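# Move the coaster can onto the turntable's orange spot

## Task

Pick up the can sitting on the coaster and set it down upright on the orange mark of the turntable, without disturbing the other cans already standing on the turntable, which must stay upright where they are.

## Robot and tools

ROBOT. Two Doosan M1013 arms, left_arm and right_arm, each carrying a Robotiq 140 mm two-finger gripper whose fingers can fold at a hinge. Each arm also has a wrist camera. Base positions in the scene frame: left_arm (-0.054, +0.443, 0) m, right_arm (+0.023, -0.607, 0) m, each yawed very slightly.

FRAMES. Scene frame: origin at table-top height, halfway between the two nominal bases; +x points out over the table, +z up, and left_arm sits on the +y side. Image left/right does not match arm names. The table and the fixed cameras use the scene frame. Everything about a hand (position, quaternion, velocities, targets, wrist camera pose) is reported in that arm's own base frame, and offsets also run along that arm's base axes. In the gripper's own axes the fingers point along +z and close along y. end_effector_position is the spot between the pads when shut; fingertips stick out about 33 mm past it at gaps up to 40 mm, only about 9 mm when wide open. Reported poses may be off by a few cm, more at long reach.

ROW FORMAT (used by execute_actions and move). One row = 18 numbers, each in [-1, 1], always covering both arms: left_arm dx, dy, dz, rx, ry, rz, position, force_limit, speed, then the same nine for right_arm. The six pose numbers are an offset, not a pose: they count from the arm's Hand target at the start of the action or move, along that arm's base axes; 1.0 equals 0.6 m for dx/dy/dz and 180 degrees for the rotation vector rx/ry/rz, which turns about the Hand target position. All six at 0 means stay at (and re-request) the Hand target. Repeating an offset in a new call moves further. Gripper numbers are absolute commands: position +1 = open 140 mm, about -0.8 = pads touching, -1 = close until blocked; force_limit -1..+1 sets squeeze (roughly 14 N at -1, 40 N at 0, 58 N at +1 with a slow close); speed -1, 0, +1 gives about 30, 140, 250 mm/s, and faster closes squeeze harder. Both start at +1. To leave a gripper unchanged, resend its previous three numbers; 0 is a real command.

TOOLS.
execute_actions(actions, cameras): actions is a list of actions; each action is up to 15 rows, one per 1/30 s step, every row measured from that action's start pose; a short action holds its last row. An empty list returns state plus images. cameras lists names, ["all"] or [].
move(target, speed, blend, stop_force, zero, blocking, cameras): straight-line path toward one row, or a list of up to 15 rows all measured from the same starting Hand targets. speed in m/s, 0.002 to 2, default 0.25 (rotation capped at twice that in rad/s); may be one value per target. blend in m rounds corners in a list. stop_force in N, 10 to 80, ends an arm's path when it feels that much push; use slow speeds with it, avoid it while rotating, and omit it when backing away from contact. zero (default true) re-zeroes force before the move. blocking=false returns early (not with stop_force). Total time capped at 10 s. The result adds a move: line such as done, off_target, moving, held or fault, plus limits like paced or held.
wait(seconds 0..10, cameras): let time pass holding the last command.
stop(cameras): brake the running move; fingers continue.
zoom_image(camera, region [x0,y0,x1,y1] pixels, at most 504x504): closer look at cam_high, cam_low, cam_left_wrist or cam_right_wrist from the latest images.
read_manual(section): licence texts only.
finished_scene(scene): ends the scene irreversibly; call it once the can stands on the spot and the grippers are clear.

MOTION NOTES. Each control step clips the command to 70 mm and 16 degrees from the measured hand. Hand target is the last clipped command; grippers often settle a little short, and the next command re-asks for it. Each call may return with 4 control steps still pending (Kept back). Avoid paths near an arm's own base and wrist poses near the first joint axis.

RESULTS. object_status: 0 moving, 1 blocked while opening, 2 blocked while closing (a grip), 3 reached target or pads met (possibly empty). Check for 2 after closing. position_measured is in counts: 3 open, ~75 = 100 mm, 139 = 60 mm, 200 = 20 mm, 230 pads touching. Also reported: joint positions and torques, external joint torques (positive toward larger joint angle), flange force in gripper axes (includes held weight, noisy), step readings of hand position, and Wrist depth as a 7x7 grid of distances in mm ("-" = no value).

AVOID. Grip cans near the fingertip quarter of the pads; deeper grips fold fingers and may slip. Do not jab fingertips into surfaces. Do not drop or release a moving can, knock the other cans, slam into the table, or let anything leave the table. Keep arms from touching each other. Force above 144 N or joint torques at their limits (elbow 144, wrist joints 40.5 N m) stop the arm for 10 s; long stretched-out holds can overheat motors. Loose objects may occasionally get nudged.

Each tool is called as name(argument=value, ...), one argument or row to a line, values as JSON.

## Session

execute_actions(
  actions=[],
)

Scene clock: 0.00 s.
left_arm: end_effector_position=(+0.6113, -0.1405, +0.3095) position_measured=3 object_status=3 end_effector_quat_wxyz=(-0.523, +0.722, +0.162, +0.423) | right_arm: end_effector_position=(+0.4696, -0.1501, +0.2172) position_measured=3 object_status=3 end_effector_quat_wxyz=(-0.432, +0.170, +0.871, -0.162)
Joint positions: left_arm=[-0.809 0.384 1.948 1.256 1.752 -0.137] | right_arm=[-0.188 0.457 1.682 -0.306 1.916 -1.335]
Joint velocities: within noise
Joint torques (N m): no reading
External joint torques (N m): no reading
Flange force (N): no reading
Wrist depth (mm): cam_left_wrist=[3048 - - - 1917 3244 1902 / - - - - 4081 2144 1710 / - - - 4439 3086 2057 1581 / - 119 3124 3466 711 133 1339 / - 103 3244 803 583 434 100 / - 2582 2556 649 496 406 100 / - 3614 738 546 432 360 -] | cam_right_wrist=[- 2379 2294 572 477 408 359 / - 2493 2125 511 433 383 335 / - 2197 1879 465 398 349 312 / - 135 1651 420 368 141 285 / - 115 1499 390 342 299 99 / - 1543 1401 358 319 289 - / - 1440 1271 332 298 270 -]
Hand target: left_arm +0.6113, -0.1405, +0.3095; -0.523, +0.722, +0.162, +0.423 | right_arm +0.4696, -0.1501, +0.2172; -0.432, +0.170, +0.871, -0.162
Tool commands: left_gripper/position=+1.0 left_gripper/force_limit=+1.0 left_gripper/speed=+1.0 right_gripper/position=+1.0 right_gripper/force_limit=+1.0 right_gripper/speed=+1.0

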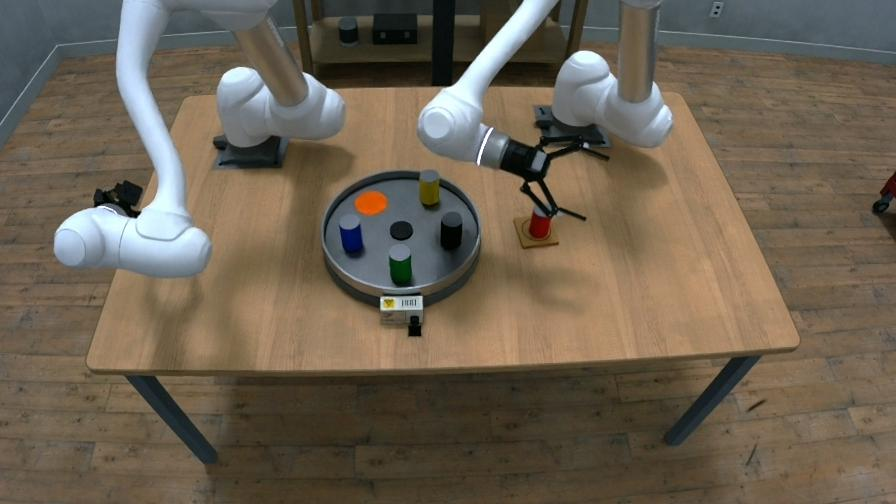

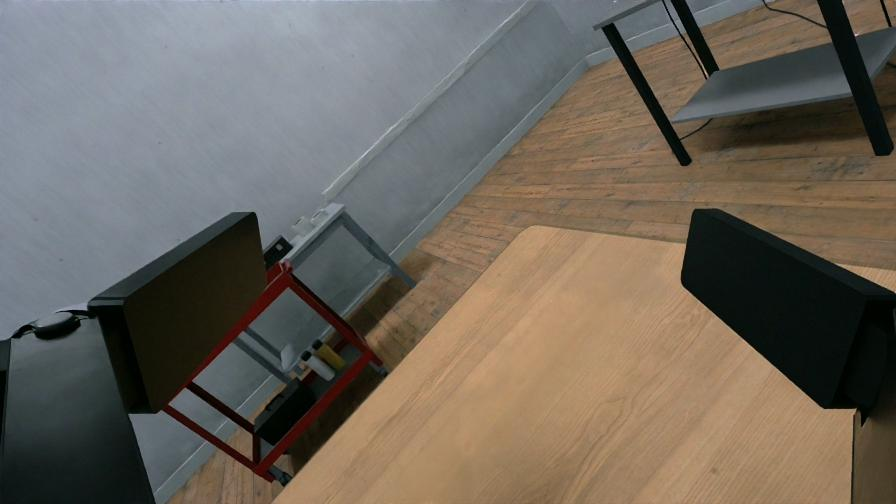

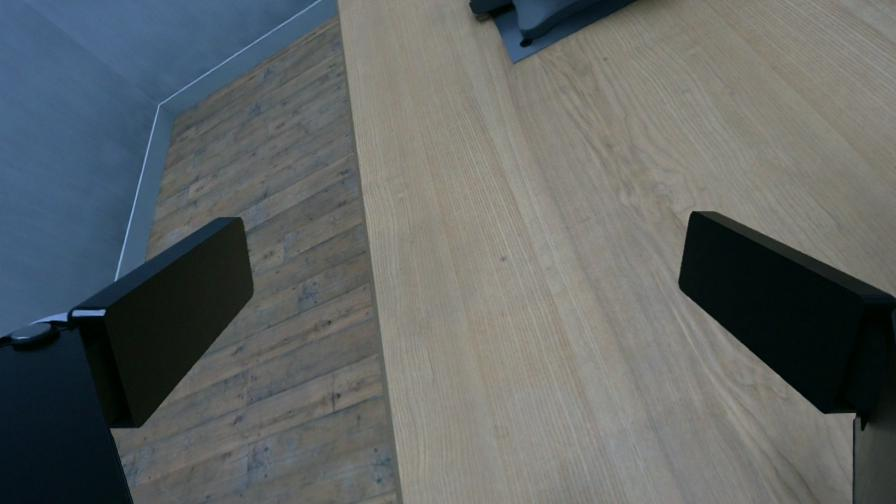

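move(
  target=[-0.2997,-0.0408,0.0675,-0.2366,0.4351,-0.3137,1,1,1,0,0,0,0,0,0,1,1,1],
  speed=0.5,
  cameras=["all"],
)

Scene clock: 4.17 s.
left_arm: end_effector_position=(+0.4314, -0.1650, +0.3501) position_measured=3 object_status=3 end_effector_quat_wxyz=(+0.000, +0.924, -0.383, +0.000) | right_arm: end_effector_position=(+0.4696, -0.1501, +0.2172) position_measured=3 object_status=3 end_effector_quat_wxyz=(-0.432, +0.170, +0.871, -0.162)
Joint positions: left_arm=[-0.44 -0.149 1.869 -0.001 1.422 1.918] | right_arm=[-0.188 0.457 1.682 -0.306 1.916 -1.335]
Joint torques (N m): left_arm=[1.99 -26.53 -41.33 4.81 -0.37 0.3] | right_arm=[-0.25 -77.02 -35.63 2.35 2.35 0.57]
External joint torques (N m): left_arm=[-2.01 0.67 0.15 -0.61 0.31 -0.3] | right_arm=[0.2 -2.7 2.39 0.52 -0.18 -0.59]
Flange force (N): left_arm=[2.5 4.4 -0.2] | right_arm=[6.0 -0.4 6.6]
Wrist depth (mm): cam_left_wrist=[442 444 443 430 445 445 445 / 467 465 468 462 469 469 469 / 494 493 496 494 498 497 498 / 515 119 526 526 522 133 518 / - 111 556 557 561 546 100 / - 590 594 595 587 594 100 / - 637 637 634 550 623 -] | cam_right_wrist=[- 2315 2274 570 480 409 361 / - 2542 2042 512 435 377 333 / - 2294 1865 463 400 352 312 / - 135 1764 420 368 140 286 / - 115 1507 389 343 298 99 / - 1516 1387 360 319 290 - / - 1457 1290 334 299 270 -]
Hand target: left_arm +0.4314, -0.1650, +0.3500; +0.000, +0.924, -0.383, +0.000 | right_arm +0.4696, -0.1501, +0.2172; -0.432, +0.170, +0.871, -0.162
Off the commanded pose: left_arm 0.000 m, 0 deg | right_arm 0.000 m, 0 deg.
move: done

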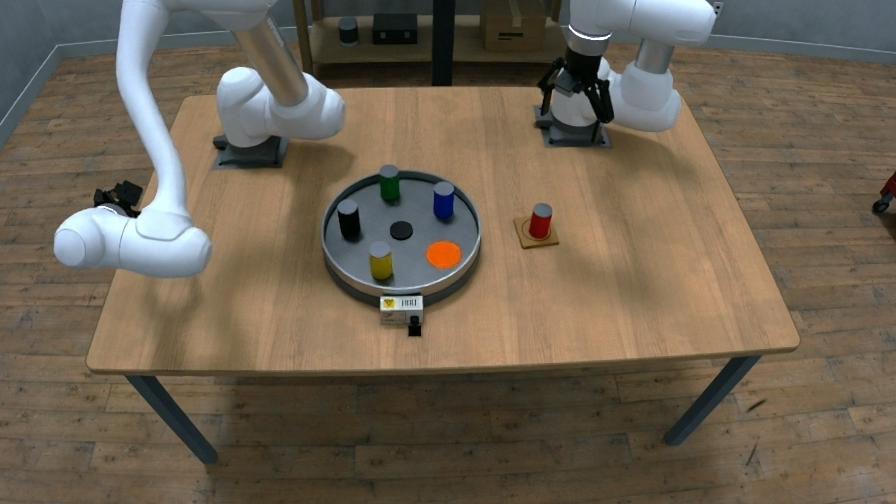

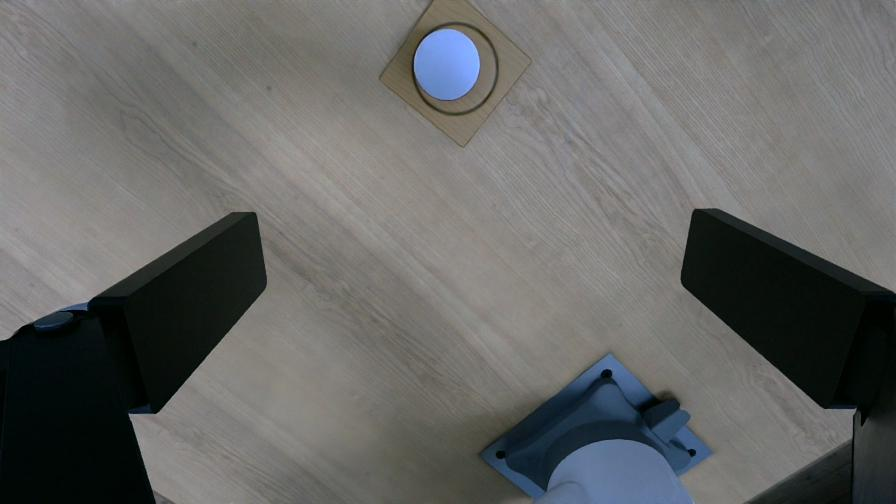

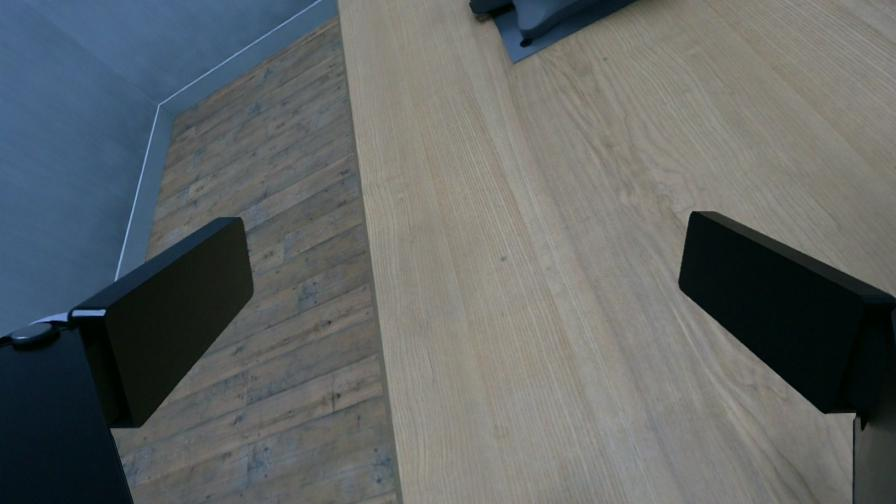

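move(
  target=[0.0777,-0.0517,-0.25,0,0,0,1,1,1,0,0,0,0,0,0,1,1,1],
  speed=0.25,
  cameras=["cam_high", "cam_left_wrist"],
)

wait(
  seconds=0.3,
  cameras=["cam_high"],
)

wait(
  seconds=0.3,
  cameras=["cam_high"],
)

wait(
  seconds=1,
  cameras=["cam_high", "cam_left_wrist"],
)

zoom_image(
  camera="cam_high",
  region=[300, 150, 600, 350],
)

Scene clock: 6.03 s.
left_arm: end_effector_position=(+0.4780, -0.1961, +0.2001) position_measured=3 object_status=3 end_effector_quat_wxyz=(+0.000, +0.924, -0.383, +0.000) | right_arm: end_effector_position=(+0.4696, -0.1501, +0.2172) position_measured=3 object_status=3 end_effector_quat_wxyz=(-0.432, +0.170, +0.871, -0.162)
Joint positions: left_arm=[-0.456 0.017 1.997 -0.001 1.128 1.902] | right_arm=[-0.188 0.457 1.682 -0.306 1.916 -1.335]
Joint torques (N m): left_arm=[1.72 -39.71 -37.55 4.46 -0.48 0.23] | right_arm=[-0.68 -77.32 -35.58 2.38 2.35 0.6]
External joint torques (N m): left_arm=[-1.73 0.37 -0.06 -0.62 0.43 -0.23] | right_arm=[0.71 -2.81 2.23 0.52 -0.17 -0.62]
Flange force (N): left_arm=[1.9 3.3 -0.6] | right_arm=[6.2 0.1 6.1]
Wrist depth (mm): cam_left_wrist=[304 306 304 303 307 305 305 / 319 321 322 310 318 323 324 / 338 340 340 239 336 340 341 / 354 122 359 359 360 142 358 / - 110 382 385 384 378 100 / - 403 406 408 409 411 100 / - 439 434 438 438 441 -] | cam_right_wrist=[- - 2294 577 475 411 361 / - 2493 2108 512 434 380 335 / - 2161 1852 461 400 351 313 / - 135 1662 420 368 141 287 / - 115 1507 389 343 297 99 / - 1525 1379 358 318 290 - / - 1448 1259 334 299 271 -]
Hand target: left_arm +0.4781, -0.1960, +0.2000; +0.000, +0.924, -0.383, +0.000 | right_arm +0.4696, -0.1501, +0.2172; -0.432, +0.170, +0.871, -0.162
Off the commanded pose: left_arm 0.000 m, 0 deg | right_arm 0.000 m, 0 deg.
move: done
Images, in order (width x height): cam_high 896x504, cam_left_wrist 896x504.

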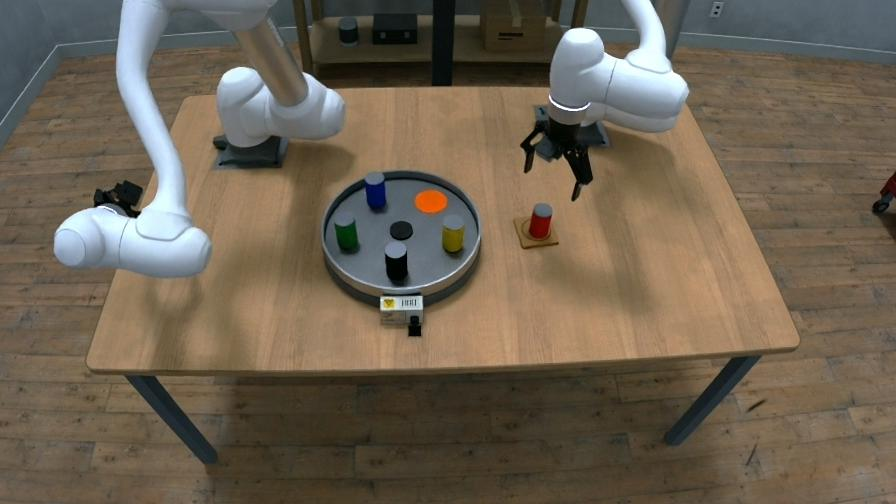

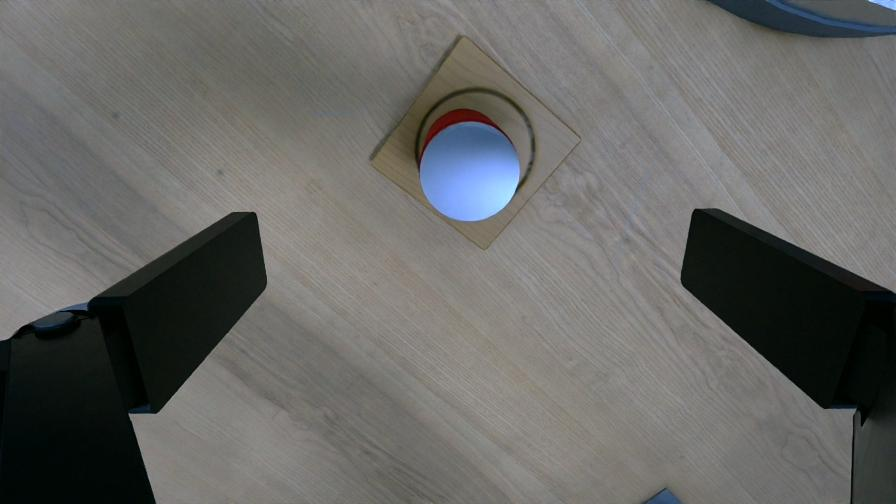

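Scene clock: 6.33 s.
left_arm: end_effector_position=(+0.4780, -0.1961, +0.2000) position_measured=3 object_status=3 end_effector_quat_wxyz=(+0.000, +0.924, -0.383, +0.000) | right_arm: end_effector_position=(+0.4696, -0.1501, +0.2172) position_measured=3 object_status=3 end_effector_quat_wxyz=(-0.432, +0.170, +0.871, -0.162)
Joint positions: left_arm=[-0.456 0.017 1.997 -0.001 1.128 1.902] | right_arm=[-0.188 0.457 1.682 -0.306 1.916 -1.335]
Joint torques (N m): left_arm=[2.23 -39.49 -37.7 4.49 -0.45 0.3] | right_arm=[-0.44 -76.66 -35.54 2.32 2.31 0.54]
External joint torques (N m): left_arm=[-2.26 0.24 0.11 -0.65 0.4 -0.3] | right_arm=[0.42 -3.29 2.25 0.57 -0.13 -0.56]
Flange force (N): left_arm=[1.8 4.6 -0.5] | right_arm=[6.9 -0.3 6.5]
Wrist depth (mm): cam_left_wrist=[304 305 304 303 305 307 305 / 320 321 321 311 317 322 322 / 338 339 339 240 338 341 338 / 354 122 359 359 360 142 353 / - 111 381 382 383 380 100 / - 404 407 410 409 410 100 / - 435 435 438 438 439 -] | cam_right_wrist=[- 2849 2274 576 477 412 360 / 1935 2379 2042 511 433 381 333 / - 2315 1865 464 399 351 312 / - 135 1662 421 371 141 285 / - 115 1499 390 341 298 99 / - 1562 1394 360 320 292 - / - 1465 1284 333 298 271 -]
Hand target: left_arm +0.4781, -0.1960, +0.2000; +0.000, +0.924, -0.383, +0.000 | right_arm +0.4696, -0.1501, +0.2172; -0.432, +0.170, +0.871, -0.162
Tool commands: left_gripper/position=+1.0 left_gripper/force_limit=+1.0 left_gripper/speed=+1.0 right_gripper/position=+1.0 right_gripper/force_limit=+1.0 right_gripper/speed=+1.0
Off the commanded pose: left_arm 0.000 m, 0 deg | right_arm 0.000 m, 0 deg.
wait: 0.30 s; at rest by 0.17 s
Images, in order (width x height): cam_high 896x504.

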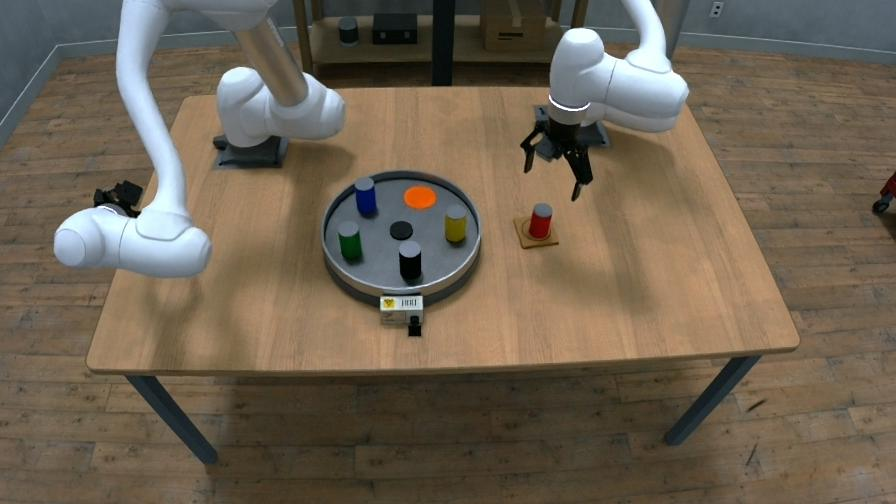

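Scene clock: 6.63 s.
left_arm: end_effector_position=(+0.4780, -0.1961, +0.2000) position_measured=3 object_status=3 end_effector_quat_wxyz=(+0.000, +0.924, -0.383, +0.000) | right_arm: end_effector_position=(+0.4696, -0.1501, +0.2172) position_measured=3 object_status=3 end_effector_quat_wxyz=(-0.432, +0.170, +0.871, -0.162)
Joint positions: left_arm=[-0.456 0.017 1.997 -0.001 1.128 1.902] | right_arm=[-0.188 0.457 1.682 -0.306 1.916 -1.335]
Joint torques (N m): left_arm=[2.51 -39.43 -37.62 4.41 -0.33 0.32] | right_arm=[-0.56 -76.82 -35.73 2.32 2.33 0.58]
External joint torques (N m): left_arm=[-2.52 0.07 0.01 -0.56 0.29 -0.32] | right_arm=[0.52 -2.88 2.49 0.57 -0.16 -0.61]
Flange force (N): left_arm=[1.9 5.2 -0.5] | right_arm=[6.5 0.0 6.8]
Wrist depth (mm): cam_left_wrist=[305 304 306 303 306 306 306 / 320 322 320 309 319 323 323 / 338 340 339 239 336 340 342 / 354 122 360 359 360 142 351 / - 110 382 382 382 378 100 / - 400 407 407 409 411 100 / - 438 436 436 439 441 -] | cam_right_wrist=[2010 - 2315 574 479 412 361 / - 2446 2026 518 436 379 334 / - 2255 1839 463 398 351 313 / - 135 1684 423 369 140 285 / - 115 1534 389 341 298 99 / - 1534 1387 359 320 289 - / - 1432 1277 332 299 271 -]
Hand target: left_arm +0.4781, -0.1960, +0.2000; +0.000, +0.924, -0.383, +0.000 | right_arm +0.4696, -0.1501, +0.2172; -0.432, +0.170, +0.871, -0.162
Tool commands: left_gripper/position=+1.0 left_gripper/force_limit=+1.0 left_gripper/speed=+1.0 right_gripper/position=+1.0 right_gripper/force_limit=+1.0 right_gripper/speed=+1.0
Off the commanded pose: left_arm 0.000 m, 0 deg | right_arm 0.000 m, 0 deg.
wait: 0.30 s; at rest by 0.17 s
Images, in order (width x height): cam_high 896x504.

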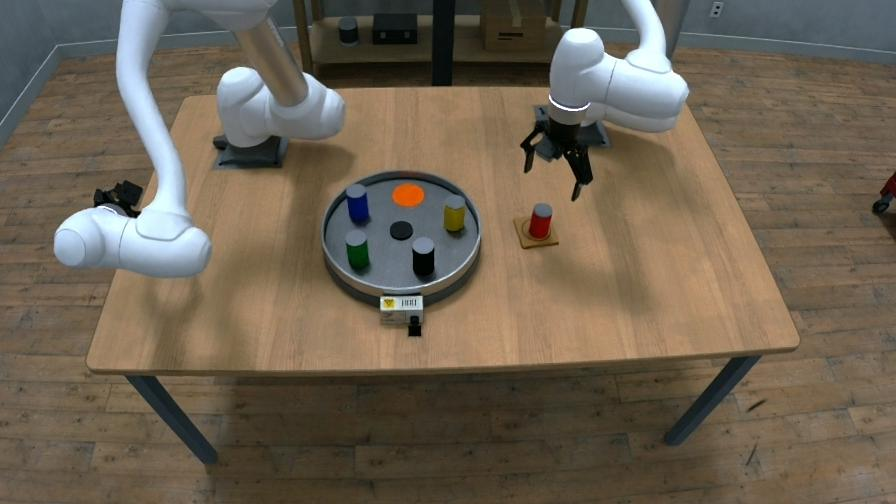

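Scene clock: 7.63 s.
left_arm: end_effector_position=(+0.4780, -0.1961, +0.2000) position_measured=3 object_status=3 end_effector_quat_wxyz=(+0.000, +0.924, -0.383, +0.000) | right_arm: end_effector_position=(+0.4696, -0.1501, +0.2172) position_measured=3 object_status=3 end_effector_quat_wxyz=(-0.432, +0.170, +0.871, -0.162)
Joint positions: left_arm=[-0.456 0.017 1.997 -0.001 1.128 1.902] | right_arm=[-0.188 0.457 1.682 -0.306 1.916 -1.335]
Joint torques (N m): left_arm=[2.42 -39.64 -37.71 4.5 -0.36 0.22] | right_arm=[-0.68 -77.06 -35.71 2.29 2.34 0.55]
External joint torques (N m): left_arm=[-2.44 0.33 0.11 -0.66 0.32 -0.22] | right_arm=[0.67 -2.94 2.41 0.59 -0.17 -0.57]
Flange force (N): left_arm=[2.0 4.7 -0.2] | right_arm=[6.6 0.2 6.6]
Wrist depth (mm): cam_left_wrist=[305 304 305 302 305 307 305 / 320 319 322 310 318 321 322 / 338 338 341 240 335 341 341 / 354 121 360 359 361 142 350 / - 111 381 384 383 379 100 / - 402 407 410 409 410 100 / - 437 438 434 439 438 -] | cam_right_wrist=[2125 2493 2336 574 478 408 360 / 2161 2379 2091 512 436 380 335 / - 2179 1852 461 399 349 313 / - 135 1651 422 369 141 285 / - 115 1507 388 342 298 99 / - 1543 1387 358 318 291 - / - 1409 1277 333 301 271 -]
Hand target: left_arm +0.4781, -0.1960, +0.2000; +0.000, +0.924, -0.383, +0.000 | right_arm +0.4696, -0.1501, +0.2172; -0.432, +0.170, +0.871, -0.162
Tool commands: left_gripper/position=+1.0 left_gripper/force_limit=+1.0 left_gripper/speed=+1.0 right_gripper/position=+1.0 right_gripper/force_limit=+1.0 right_gripper/speed=+1.0
Off the commanded pose: left_arm 0.000 m, 0 deg | right_arm 0.000 m, 0 deg.
wait: 1.00 s; at rest by 0.17 s
Images, in order (width x height): cam_high 896x504, cam_left_wrist 896x504.

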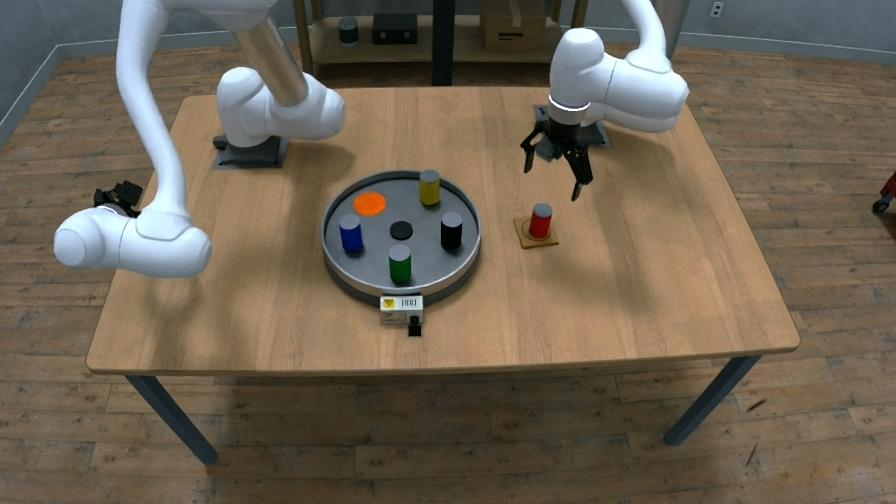

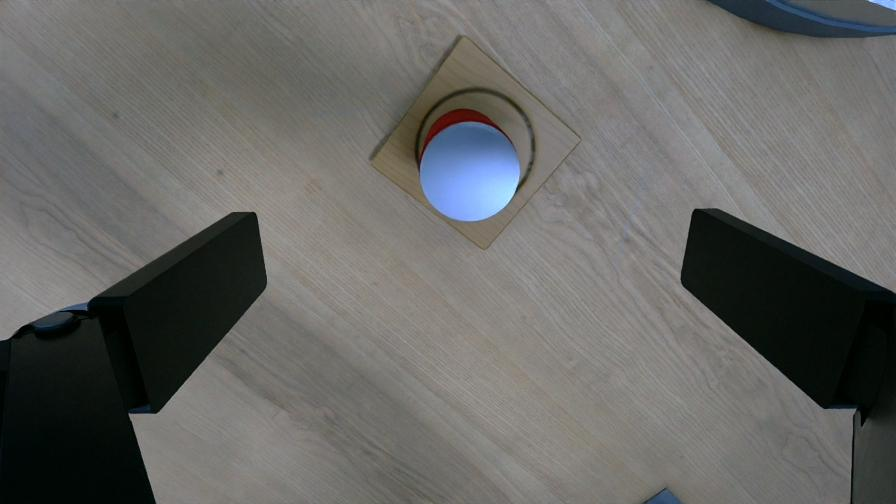

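Scaled by 1.680 from the camera's 896x504 image, which has a finer 1280x720 frame.

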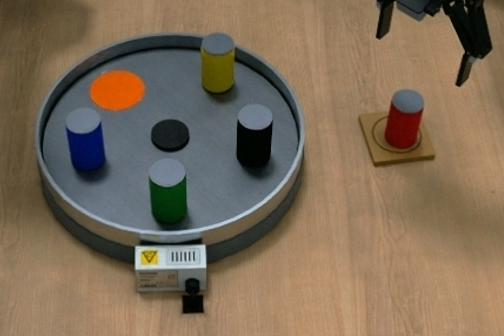

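move(
  target=[
    [0.0023,-0.0095,-0.15,0,0,0,0.05,-0.5,1,0,0,0,0,0,0,1,1,1],
    [0.0023,-0.0095,-0.15,0,0,0,-1,-0.5,-1,0,0,0,0,0,0,1,1,1],
  ],
  speed=0.2,
  cameras=["cam_high", "cam_left_wrist"],
)

zoom_image(
  camera="cam_high",
  region=[360, 270, 460, 350],
)

zoom_image(
  camera="cam_high",
  region=[300, 150, 500, 350],
)

Scene clock: 10.77 s.
left_arm: end_effector_position=(+0.4794, -0.2017, +0.1100) position_measured=152 object_status=0 end_effector_quat_wxyz=(+0.000, +0.924, -0.383, +0.000) | right_arm: end_effector_position=(+0.4696, -0.1501, +0.2172) position_measured=3 object_status=3 end_effector_quat_wxyz=(-0.432, +0.170, +0.871, -0.162)
Joint positions: left_arm=[-0.464 0.106 2.089 -0.001 0.948 1.894] | right_arm=[-0.188 0.457 1.682 -0.306 1.916 -1.335]
Joint torques (N m): left_arm=[2.2 -39.31 -29.63 4.17 -0.65 0.25] | right_arm=[-0.47 -77.05 -35.85 2.39 2.31 0.56]
External joint torques (N m): left_arm=[-2.19 -5.44 -4.22 -0.72 0.6 -0.25] | right_arm=[0.46 -2.65 2.57 0.5 -0.14 -0.58]
Flange force (N): left_arm=[0.7 4.8 -11.2] | right_arm=[6.2 0.0 6.8]
Wrist depth (mm): cam_left_wrist=[222 222 221 220 222 223 223 / 234 234 233 223 232 235 234 / 246 246 244 148 233 248 248 / 261 262 133 154 146 259 263 / 274 82 86 278 126 85 272 / - 72 69 298 298 - 67 / - 67 - 319 - - -] | cam_right_wrist=[- - 2274 571 482 412 362 / - 2469 2125 515 434 381 332 / - 2255 1839 461 398 350 311 / - 135 1662 422 367 141 286 / - 115 1507 389 340 299 99 / - 1525 1372 356 320 291 - / - 1448 1265 333 300 271 -]
Hand target: left_arm +0.4794, -0.2017, +0.1100; +0.000, +0.924, -0.383, +0.000 | right_arm +0.4696, -0.1501, +0.2172; -0.432, +0.170, +0.871, -0.162
Off the commanded pose: left_arm 0.000 m, 0 deg | right_arm 0.000 m, 0 deg.
move: done
Images, in order (width x height): cam_high 896x504, cam_left_wrist 896x504.

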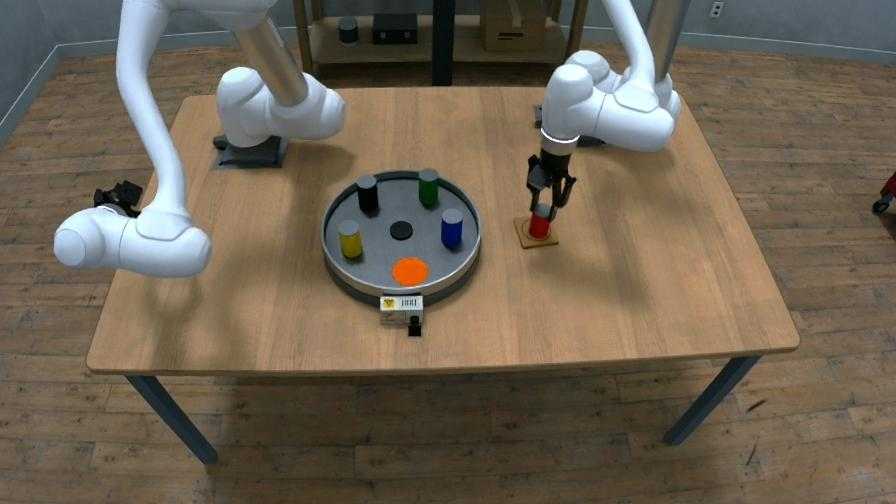

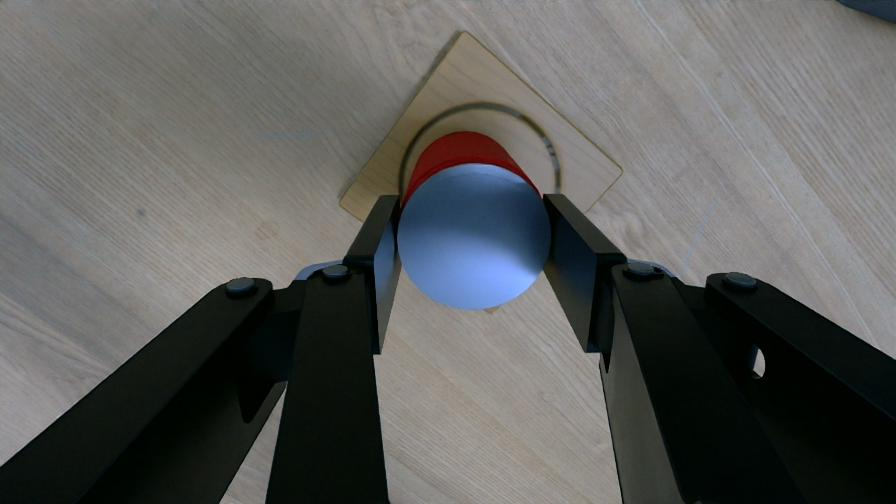

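Scaled by 5.040 from the camera's 896x504 image, which has a finer 1280x720 frame.

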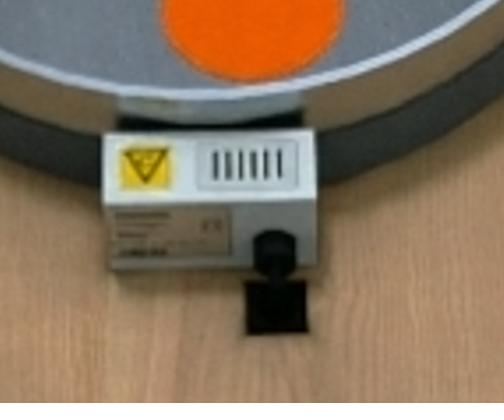

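Scaled by 2.520 from the camera's 896x504 image, which has a finer 1280x720 frame.

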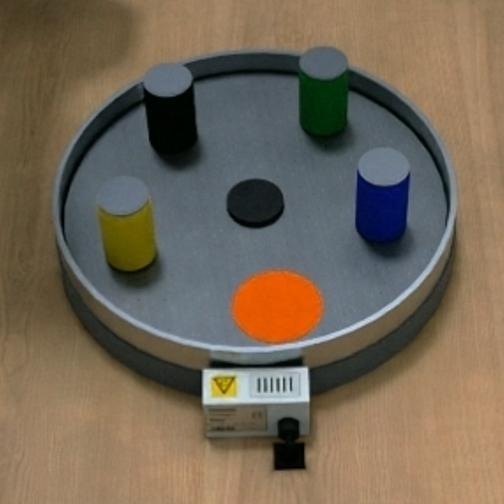

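move(
  target=[
    [0,0,0.15,0,0,0,-1,-0.5,-1,0,0,0,0,0,0,1,1,1],
    [-0.1307,-0.5255,0.4833,0,0,0,-1,-0.5,-1,0,0,0,0,0,0,1,1,1],
  ],
  speed=0.3,
  blend=0.05,
  cameras=["cam_high", "cam_left_wrist"],
)

wait(
  seconds=0.4,
  cameras=["cam_left_wrist"],
)

wait(
  seconds=0.4,
  cameras=["cam_left_wrist"],
)

wait(
  seconds=0.4,
  cameras=["cam_left_wrist", "cam_high"],
)

Scene clock: 13.83 s.
left_arm: end_effector_position=(+0.4010, -0.5170, +0.4000) position_measured=152 object_status=2 end_effector_quat_wxyz=(+0.000, +0.924, -0.383, +0.000) | right_arm: end_effector_position=(+0.4696, -0.1501, +0.2172) position_measured=3 object_status=3 end_effector_quat_wxyz=(-0.432, +0.170, +0.871, -0.162)
Joint positions: left_arm=[-0.963 0.155 1.475 -0.001 1.513 1.394] | right_arm=[-0.188 0.457 1.682 -0.306 1.916 -1.335]
Joint torques (N m): left_arm=[2.2 -58.25 -42.69 4.92 -0.37 0.25] | right_arm=[-0.5 -77.04 -35.77 2.35 2.29 0.55]
External joint torques (N m): left_arm=[-2.17 0.69 1.07 -0.65 0.32 -0.25] | right_arm=[0.54 -3.29 2.4 0.54 -0.1 -0.57]
Flange force (N): left_arm=[-1.5 3.5 1.3] | right_arm=[7.1 -0.2 6.7]
Wrist depth (mm): cam_left_wrist=[493 481 441 443 438 492 493 / 514 512 453 458 466 516 512 / 544 542 491 149 491 544 542 / 580 574 121 154 147 572 583 / 607 82 86 619 125 86 600 / - 72 69 655 - - 67 / - 67 - 701 - - -] | cam_right_wrist=[- 2849 2161 574 480 414 362 / - 2517 2058 513 436 378 333 / - 2235 1852 461 399 349 312 / - 135 1717 422 368 141 285 / - 115 1490 388 341 298 99 / - 1553 1394 358 319 291 - / - 1448 1277 331 299 270 -]
Hand target: left_arm +0.4010, -0.5170, +0.4000; +0.000, +0.924, -0.383, +0.000 | right_arm +0.4696, -0.1501, +0.2172; -0.432, +0.170, +0.871, -0.162
Off the commanded pose: left_arm 0.000 m, 0 deg | right_arm 0.000 m, 0 deg.
move: done; blend cut to 0.045 m at target 1
Images, in order (width x height): cam_high 896x504, cam_left_wrist 896x504.

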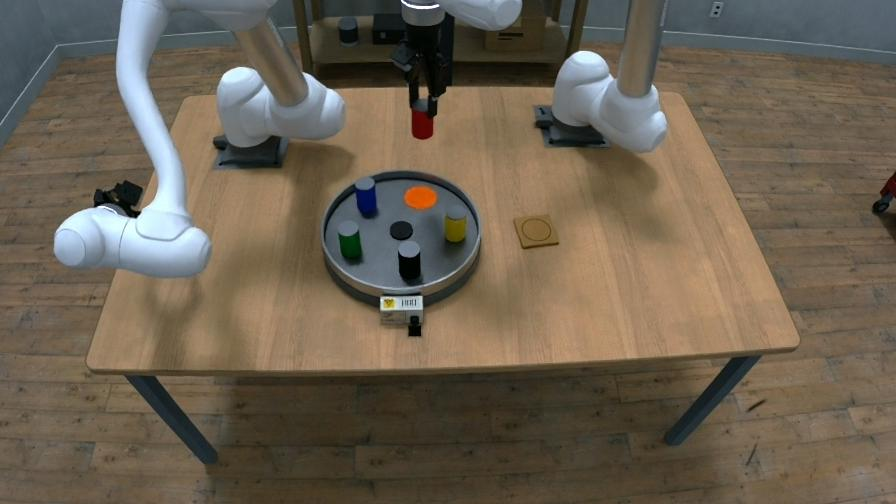

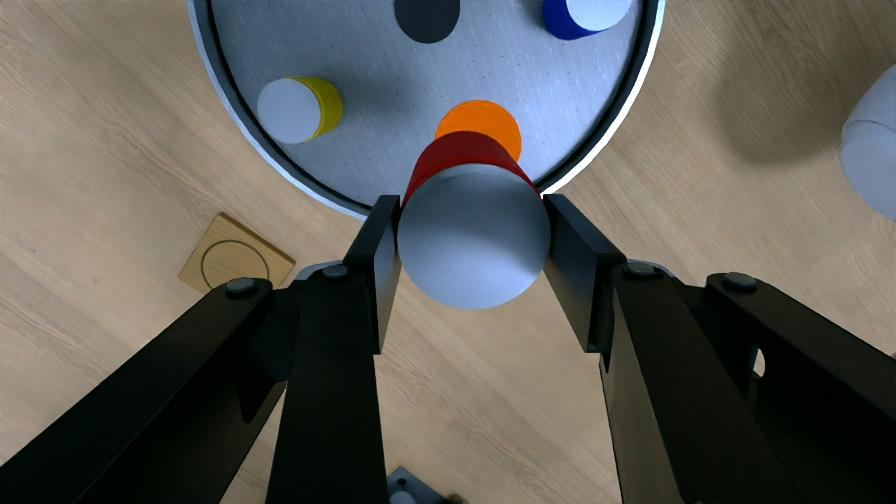

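Scene clock: 14.23 s.
left_arm: end_effector_position=(+0.4010, -0.5170, +0.4000) position_measured=152 object_status=2 end_effector_quat_wxyz=(+0.000, +0.924, -0.383, +0.000) | right_arm: end_effector_position=(+0.4696, -0.1501, +0.2172) position_measured=3 object_status=3 end_effector_quat_wxyz=(-0.432, +0.170, +0.871, -0.162)
Joint positions: left_arm=[-0.963 0.155 1.474 -0.001 1.513 1.394] | right_arm=[-0.188 0.457 1.682 -0.306 1.916 -1.335]
Joint torques (N m): left_arm=[2.04 -58.22 -42.65 4.91 -0.34 0.26] | right_arm=[-0.16 -76.99 -35.71 2.32 2.34 0.56]
External joint torques (N m): left_arm=[-2.02 0.71 1.02 -0.64 0.29 -0.26] | right_arm=[0.14 -2.79 2.47 0.57 -0.17 -0.58]
Flange force (N): left_arm=[-1.3 3.4 1.3] | right_arm=[6.2 -0.4 6.8]
Wrist depth (mm): cam_left_wrist=[487 481 442 438 440 491 494 / 518 513 458 461 462 516 516 / 544 543 487 149 490 548 542 / 580 575 121 154 146 574 583 / 607 82 86 616 125 86 602 / - 72 69 657 - - 67 / - 67 - 709 - - -] | cam_right_wrist=[2315 - 2294 575 477 412 361 / - 2336 2125 512 436 380 335 / - 2255 1839 463 396 351 312 / - 135 1662 422 369 140 285 / - 115 1490 389 342 297 99 / - 1543 1401 358 320 290 - / - 1465 1277 334 299 270 -]
Hand target: left_arm +0.4010, -0.5170, +0.4000; +0.000, +0.924, -0.383, +0.000 | right_arm +0.4696, -0.1501, +0.2172; -0.432, +0.170, +0.871, -0.162
Tool commands: left_gripper/position=-1.0 left_gripper/force_limit=-0.5 left_gripper/speed=-1.0 right_gripper/position=+1.0 right_gripper/force_limit=+1.0 right_gripper/speed=+1.0
Off the commanded pose: left_arm 0.000 m, 0 deg | right_arm 0.000 m, 0 deg.
wait: 0.40 s; at rest by 0.17 s
Images, in order (width x height): cam_left_wrist 896x504.

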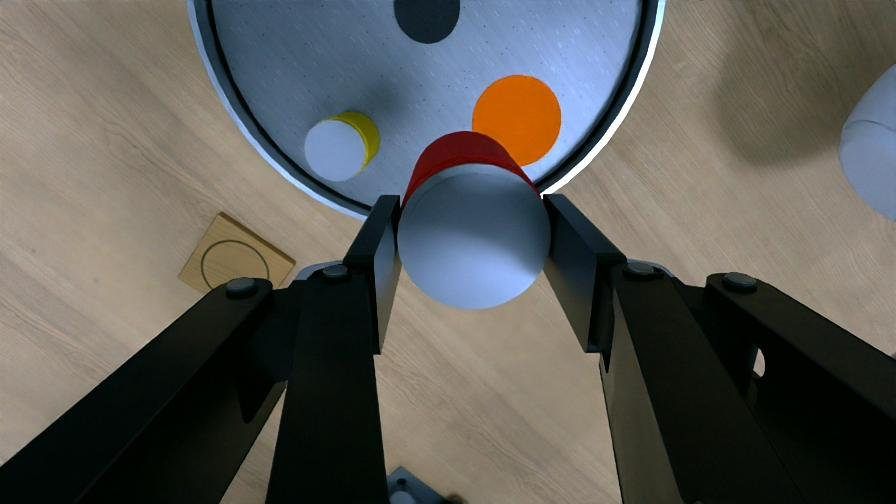

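Scene clock: 14.63 s.
left_arm: end_effector_position=(+0.4010, -0.5170, +0.4000) position_measured=152 object_status=2 end_effector_quat_wxyz=(+0.000, +0.924, -0.383, +0.000) | right_arm: end_effector_position=(+0.4696, -0.1501, +0.2172) position_measured=3 object_status=3 end_effector_quat_wxyz=(-0.432, +0.170, +0.871, -0.162)
Joint positions: left_arm=[-0.963 0.155 1.474 -0.001 1.513 1.394] | right_arm=[-0.188 0.457 1.682 -0.306 1.916 -1.335]
Joint torques (N m): left_arm=[2.13 -58.16 -42.57 4.99 -0.4 0.3] | right_arm=[-0.46 -77.03 -35.58 2.37 2.38 0.61]
External joint torques (N m): left_arm=[-2.14 0.81 1 -0.73 0.35 -0.3] | right_arm=[0.43 -2.72 2.33 0.51 -0.2 -0.63]
Flange force (N): left_arm=[-1.1 3.6 1.1] | right_arm=[6.0 -0.2 6.4]
Wrist depth (mm): cam_left_wrist=[486 479 441 442 443 489 492 / 516 512 465 460 465 518 515 / 545 544 485 148 487 549 543 / 582 570 121 154 147 575 583 / 605 82 86 611 125 86 605 / - 72 69 657 - - 67 / - 67 - 703 - - -] | cam_right_wrist=[- - 2294 566 479 411 360 / - 2469 2042 508 436 378 334 / - 2197 1826 461 398 349 311 / - 135 1706 423 368 140 285 / - 115 1543 389 342 298 99 / - 1525 1365 359 319 292 - / - 1432 1259 332 299 270 -]
Hand target: left_arm +0.4010, -0.5170, +0.4000; +0.000, +0.924, -0.383, +0.000 | right_arm +0.4696, -0.1501, +0.2172; -0.432, +0.170, +0.871, -0.162
Tool commands: left_gripper/position=-1.0 left_gripper/force_limit=-0.5 left_gripper/speed=-1.0 right_gripper/position=+1.0 right_gripper/force_limit=+1.0 right_gripper/speed=+1.0
Off the commanded pose: left_arm 0.000 m, 0 deg | right_arm 0.000 m, 0 deg.
wait: 0.40 s; at rest by 0.17 s
Images, in order (width x height): cam_left_wrist 896x504.

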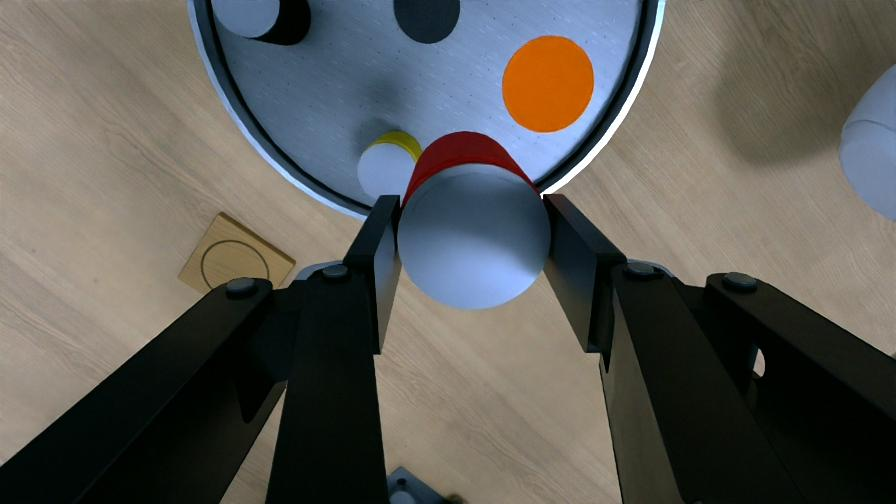

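Scene clock: 15.03 s.
left_arm: end_effector_position=(+0.4010, -0.5170, +0.4000) position_measured=152 object_status=2 end_effector_quat_wxyz=(+0.000, +0.924, -0.383, +0.000) | right_arm: end_effector_position=(+0.4696, -0.1501, +0.2172) position_measured=3 object_status=3 end_effector_quat_wxyz=(-0.432, +0.170, +0.871, -0.162)
Joint positions: left_arm=[-0.963 0.155 1.474 -0.001 1.513 1.394] | right_arm=[-0.188 0.457 1.682 -0.306 1.916 -1.335]
Joint torques (N m): left_arm=[2.14 -58.17 -42.64 4.89 -0.45 0.27] | right_arm=[-0.58 -76.87 -35.71 2.33 2.29 0.56]
External joint torques (N m): left_arm=[-2.13 0.76 1.03 -0.62 0.39 -0.27] | right_arm=[0.61 -3.37 2.39 0.56 -0.1 -0.58]
Flange force (N): left_arm=[-1.3 3.5 1.1] | right_arm=[7.2 -0.1 6.7]
Wrist depth (mm): cam_left_wrist=[489 482 436 442 443 488 492 / 516 517 462 466 465 518 513 / 549 546 490 149 485 548 542 / 576 567 121 154 146 574 580 / 605 82 86 611 125 86 602 / - 72 69 657 - - 67 / - 67 - 709 - - -] | cam_right_wrist=[- - 2357 570 480 411 361 / - 2469 2091 510 436 381 332 / 2315 2336 1879 462 398 350 311 / - 135 1662 422 368 140 285 / - 115 1490 388 342 298 99 / - 1553 1409 360 319 290 - / - 1465 1284 333 298 270 -]
Hand target: left_arm +0.4010, -0.5170, +0.4000; +0.000, +0.924, -0.383, +0.000 | right_arm +0.4696, -0.1501, +0.2172; -0.432, +0.170, +0.871, -0.162
Tool commands: left_gripper/position=-1.0 left_gripper/force_limit=-0.5 left_gripper/speed=-1.0 right_gripper/position=+1.0 right_gripper/force_limit=+1.0 right_gripper/speed=+1.0
Off the commanded pose: left_arm 0.000 m, 0 deg | right_arm 0.000 m, 0 deg.
wait: 0.40 s; at rest by 0.17 s
Images, in order (width x height): cam_high 896x504, cam_left_wrist 896x504.

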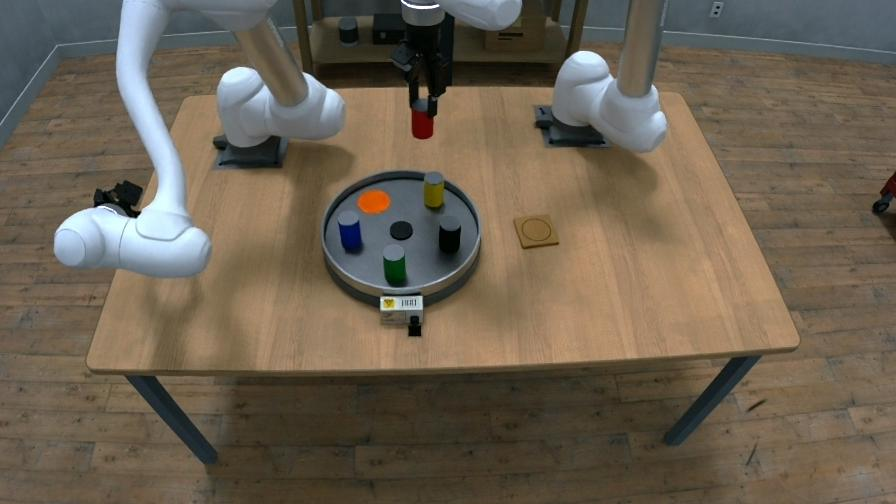

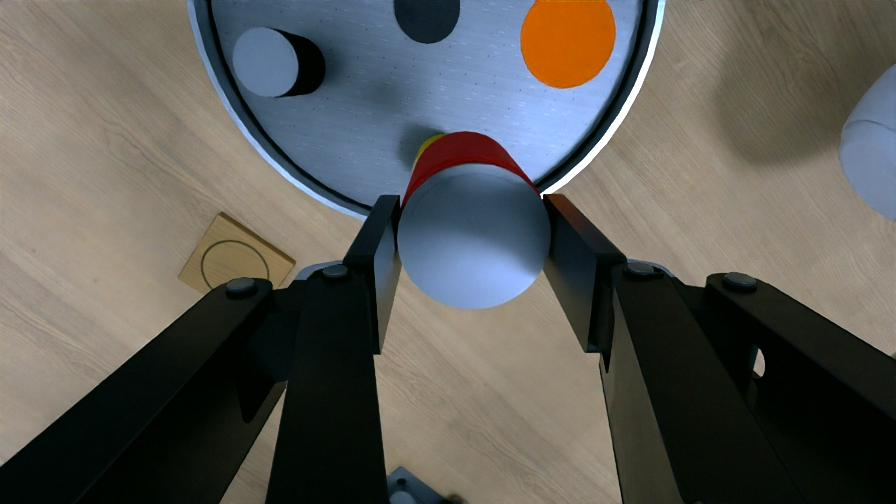

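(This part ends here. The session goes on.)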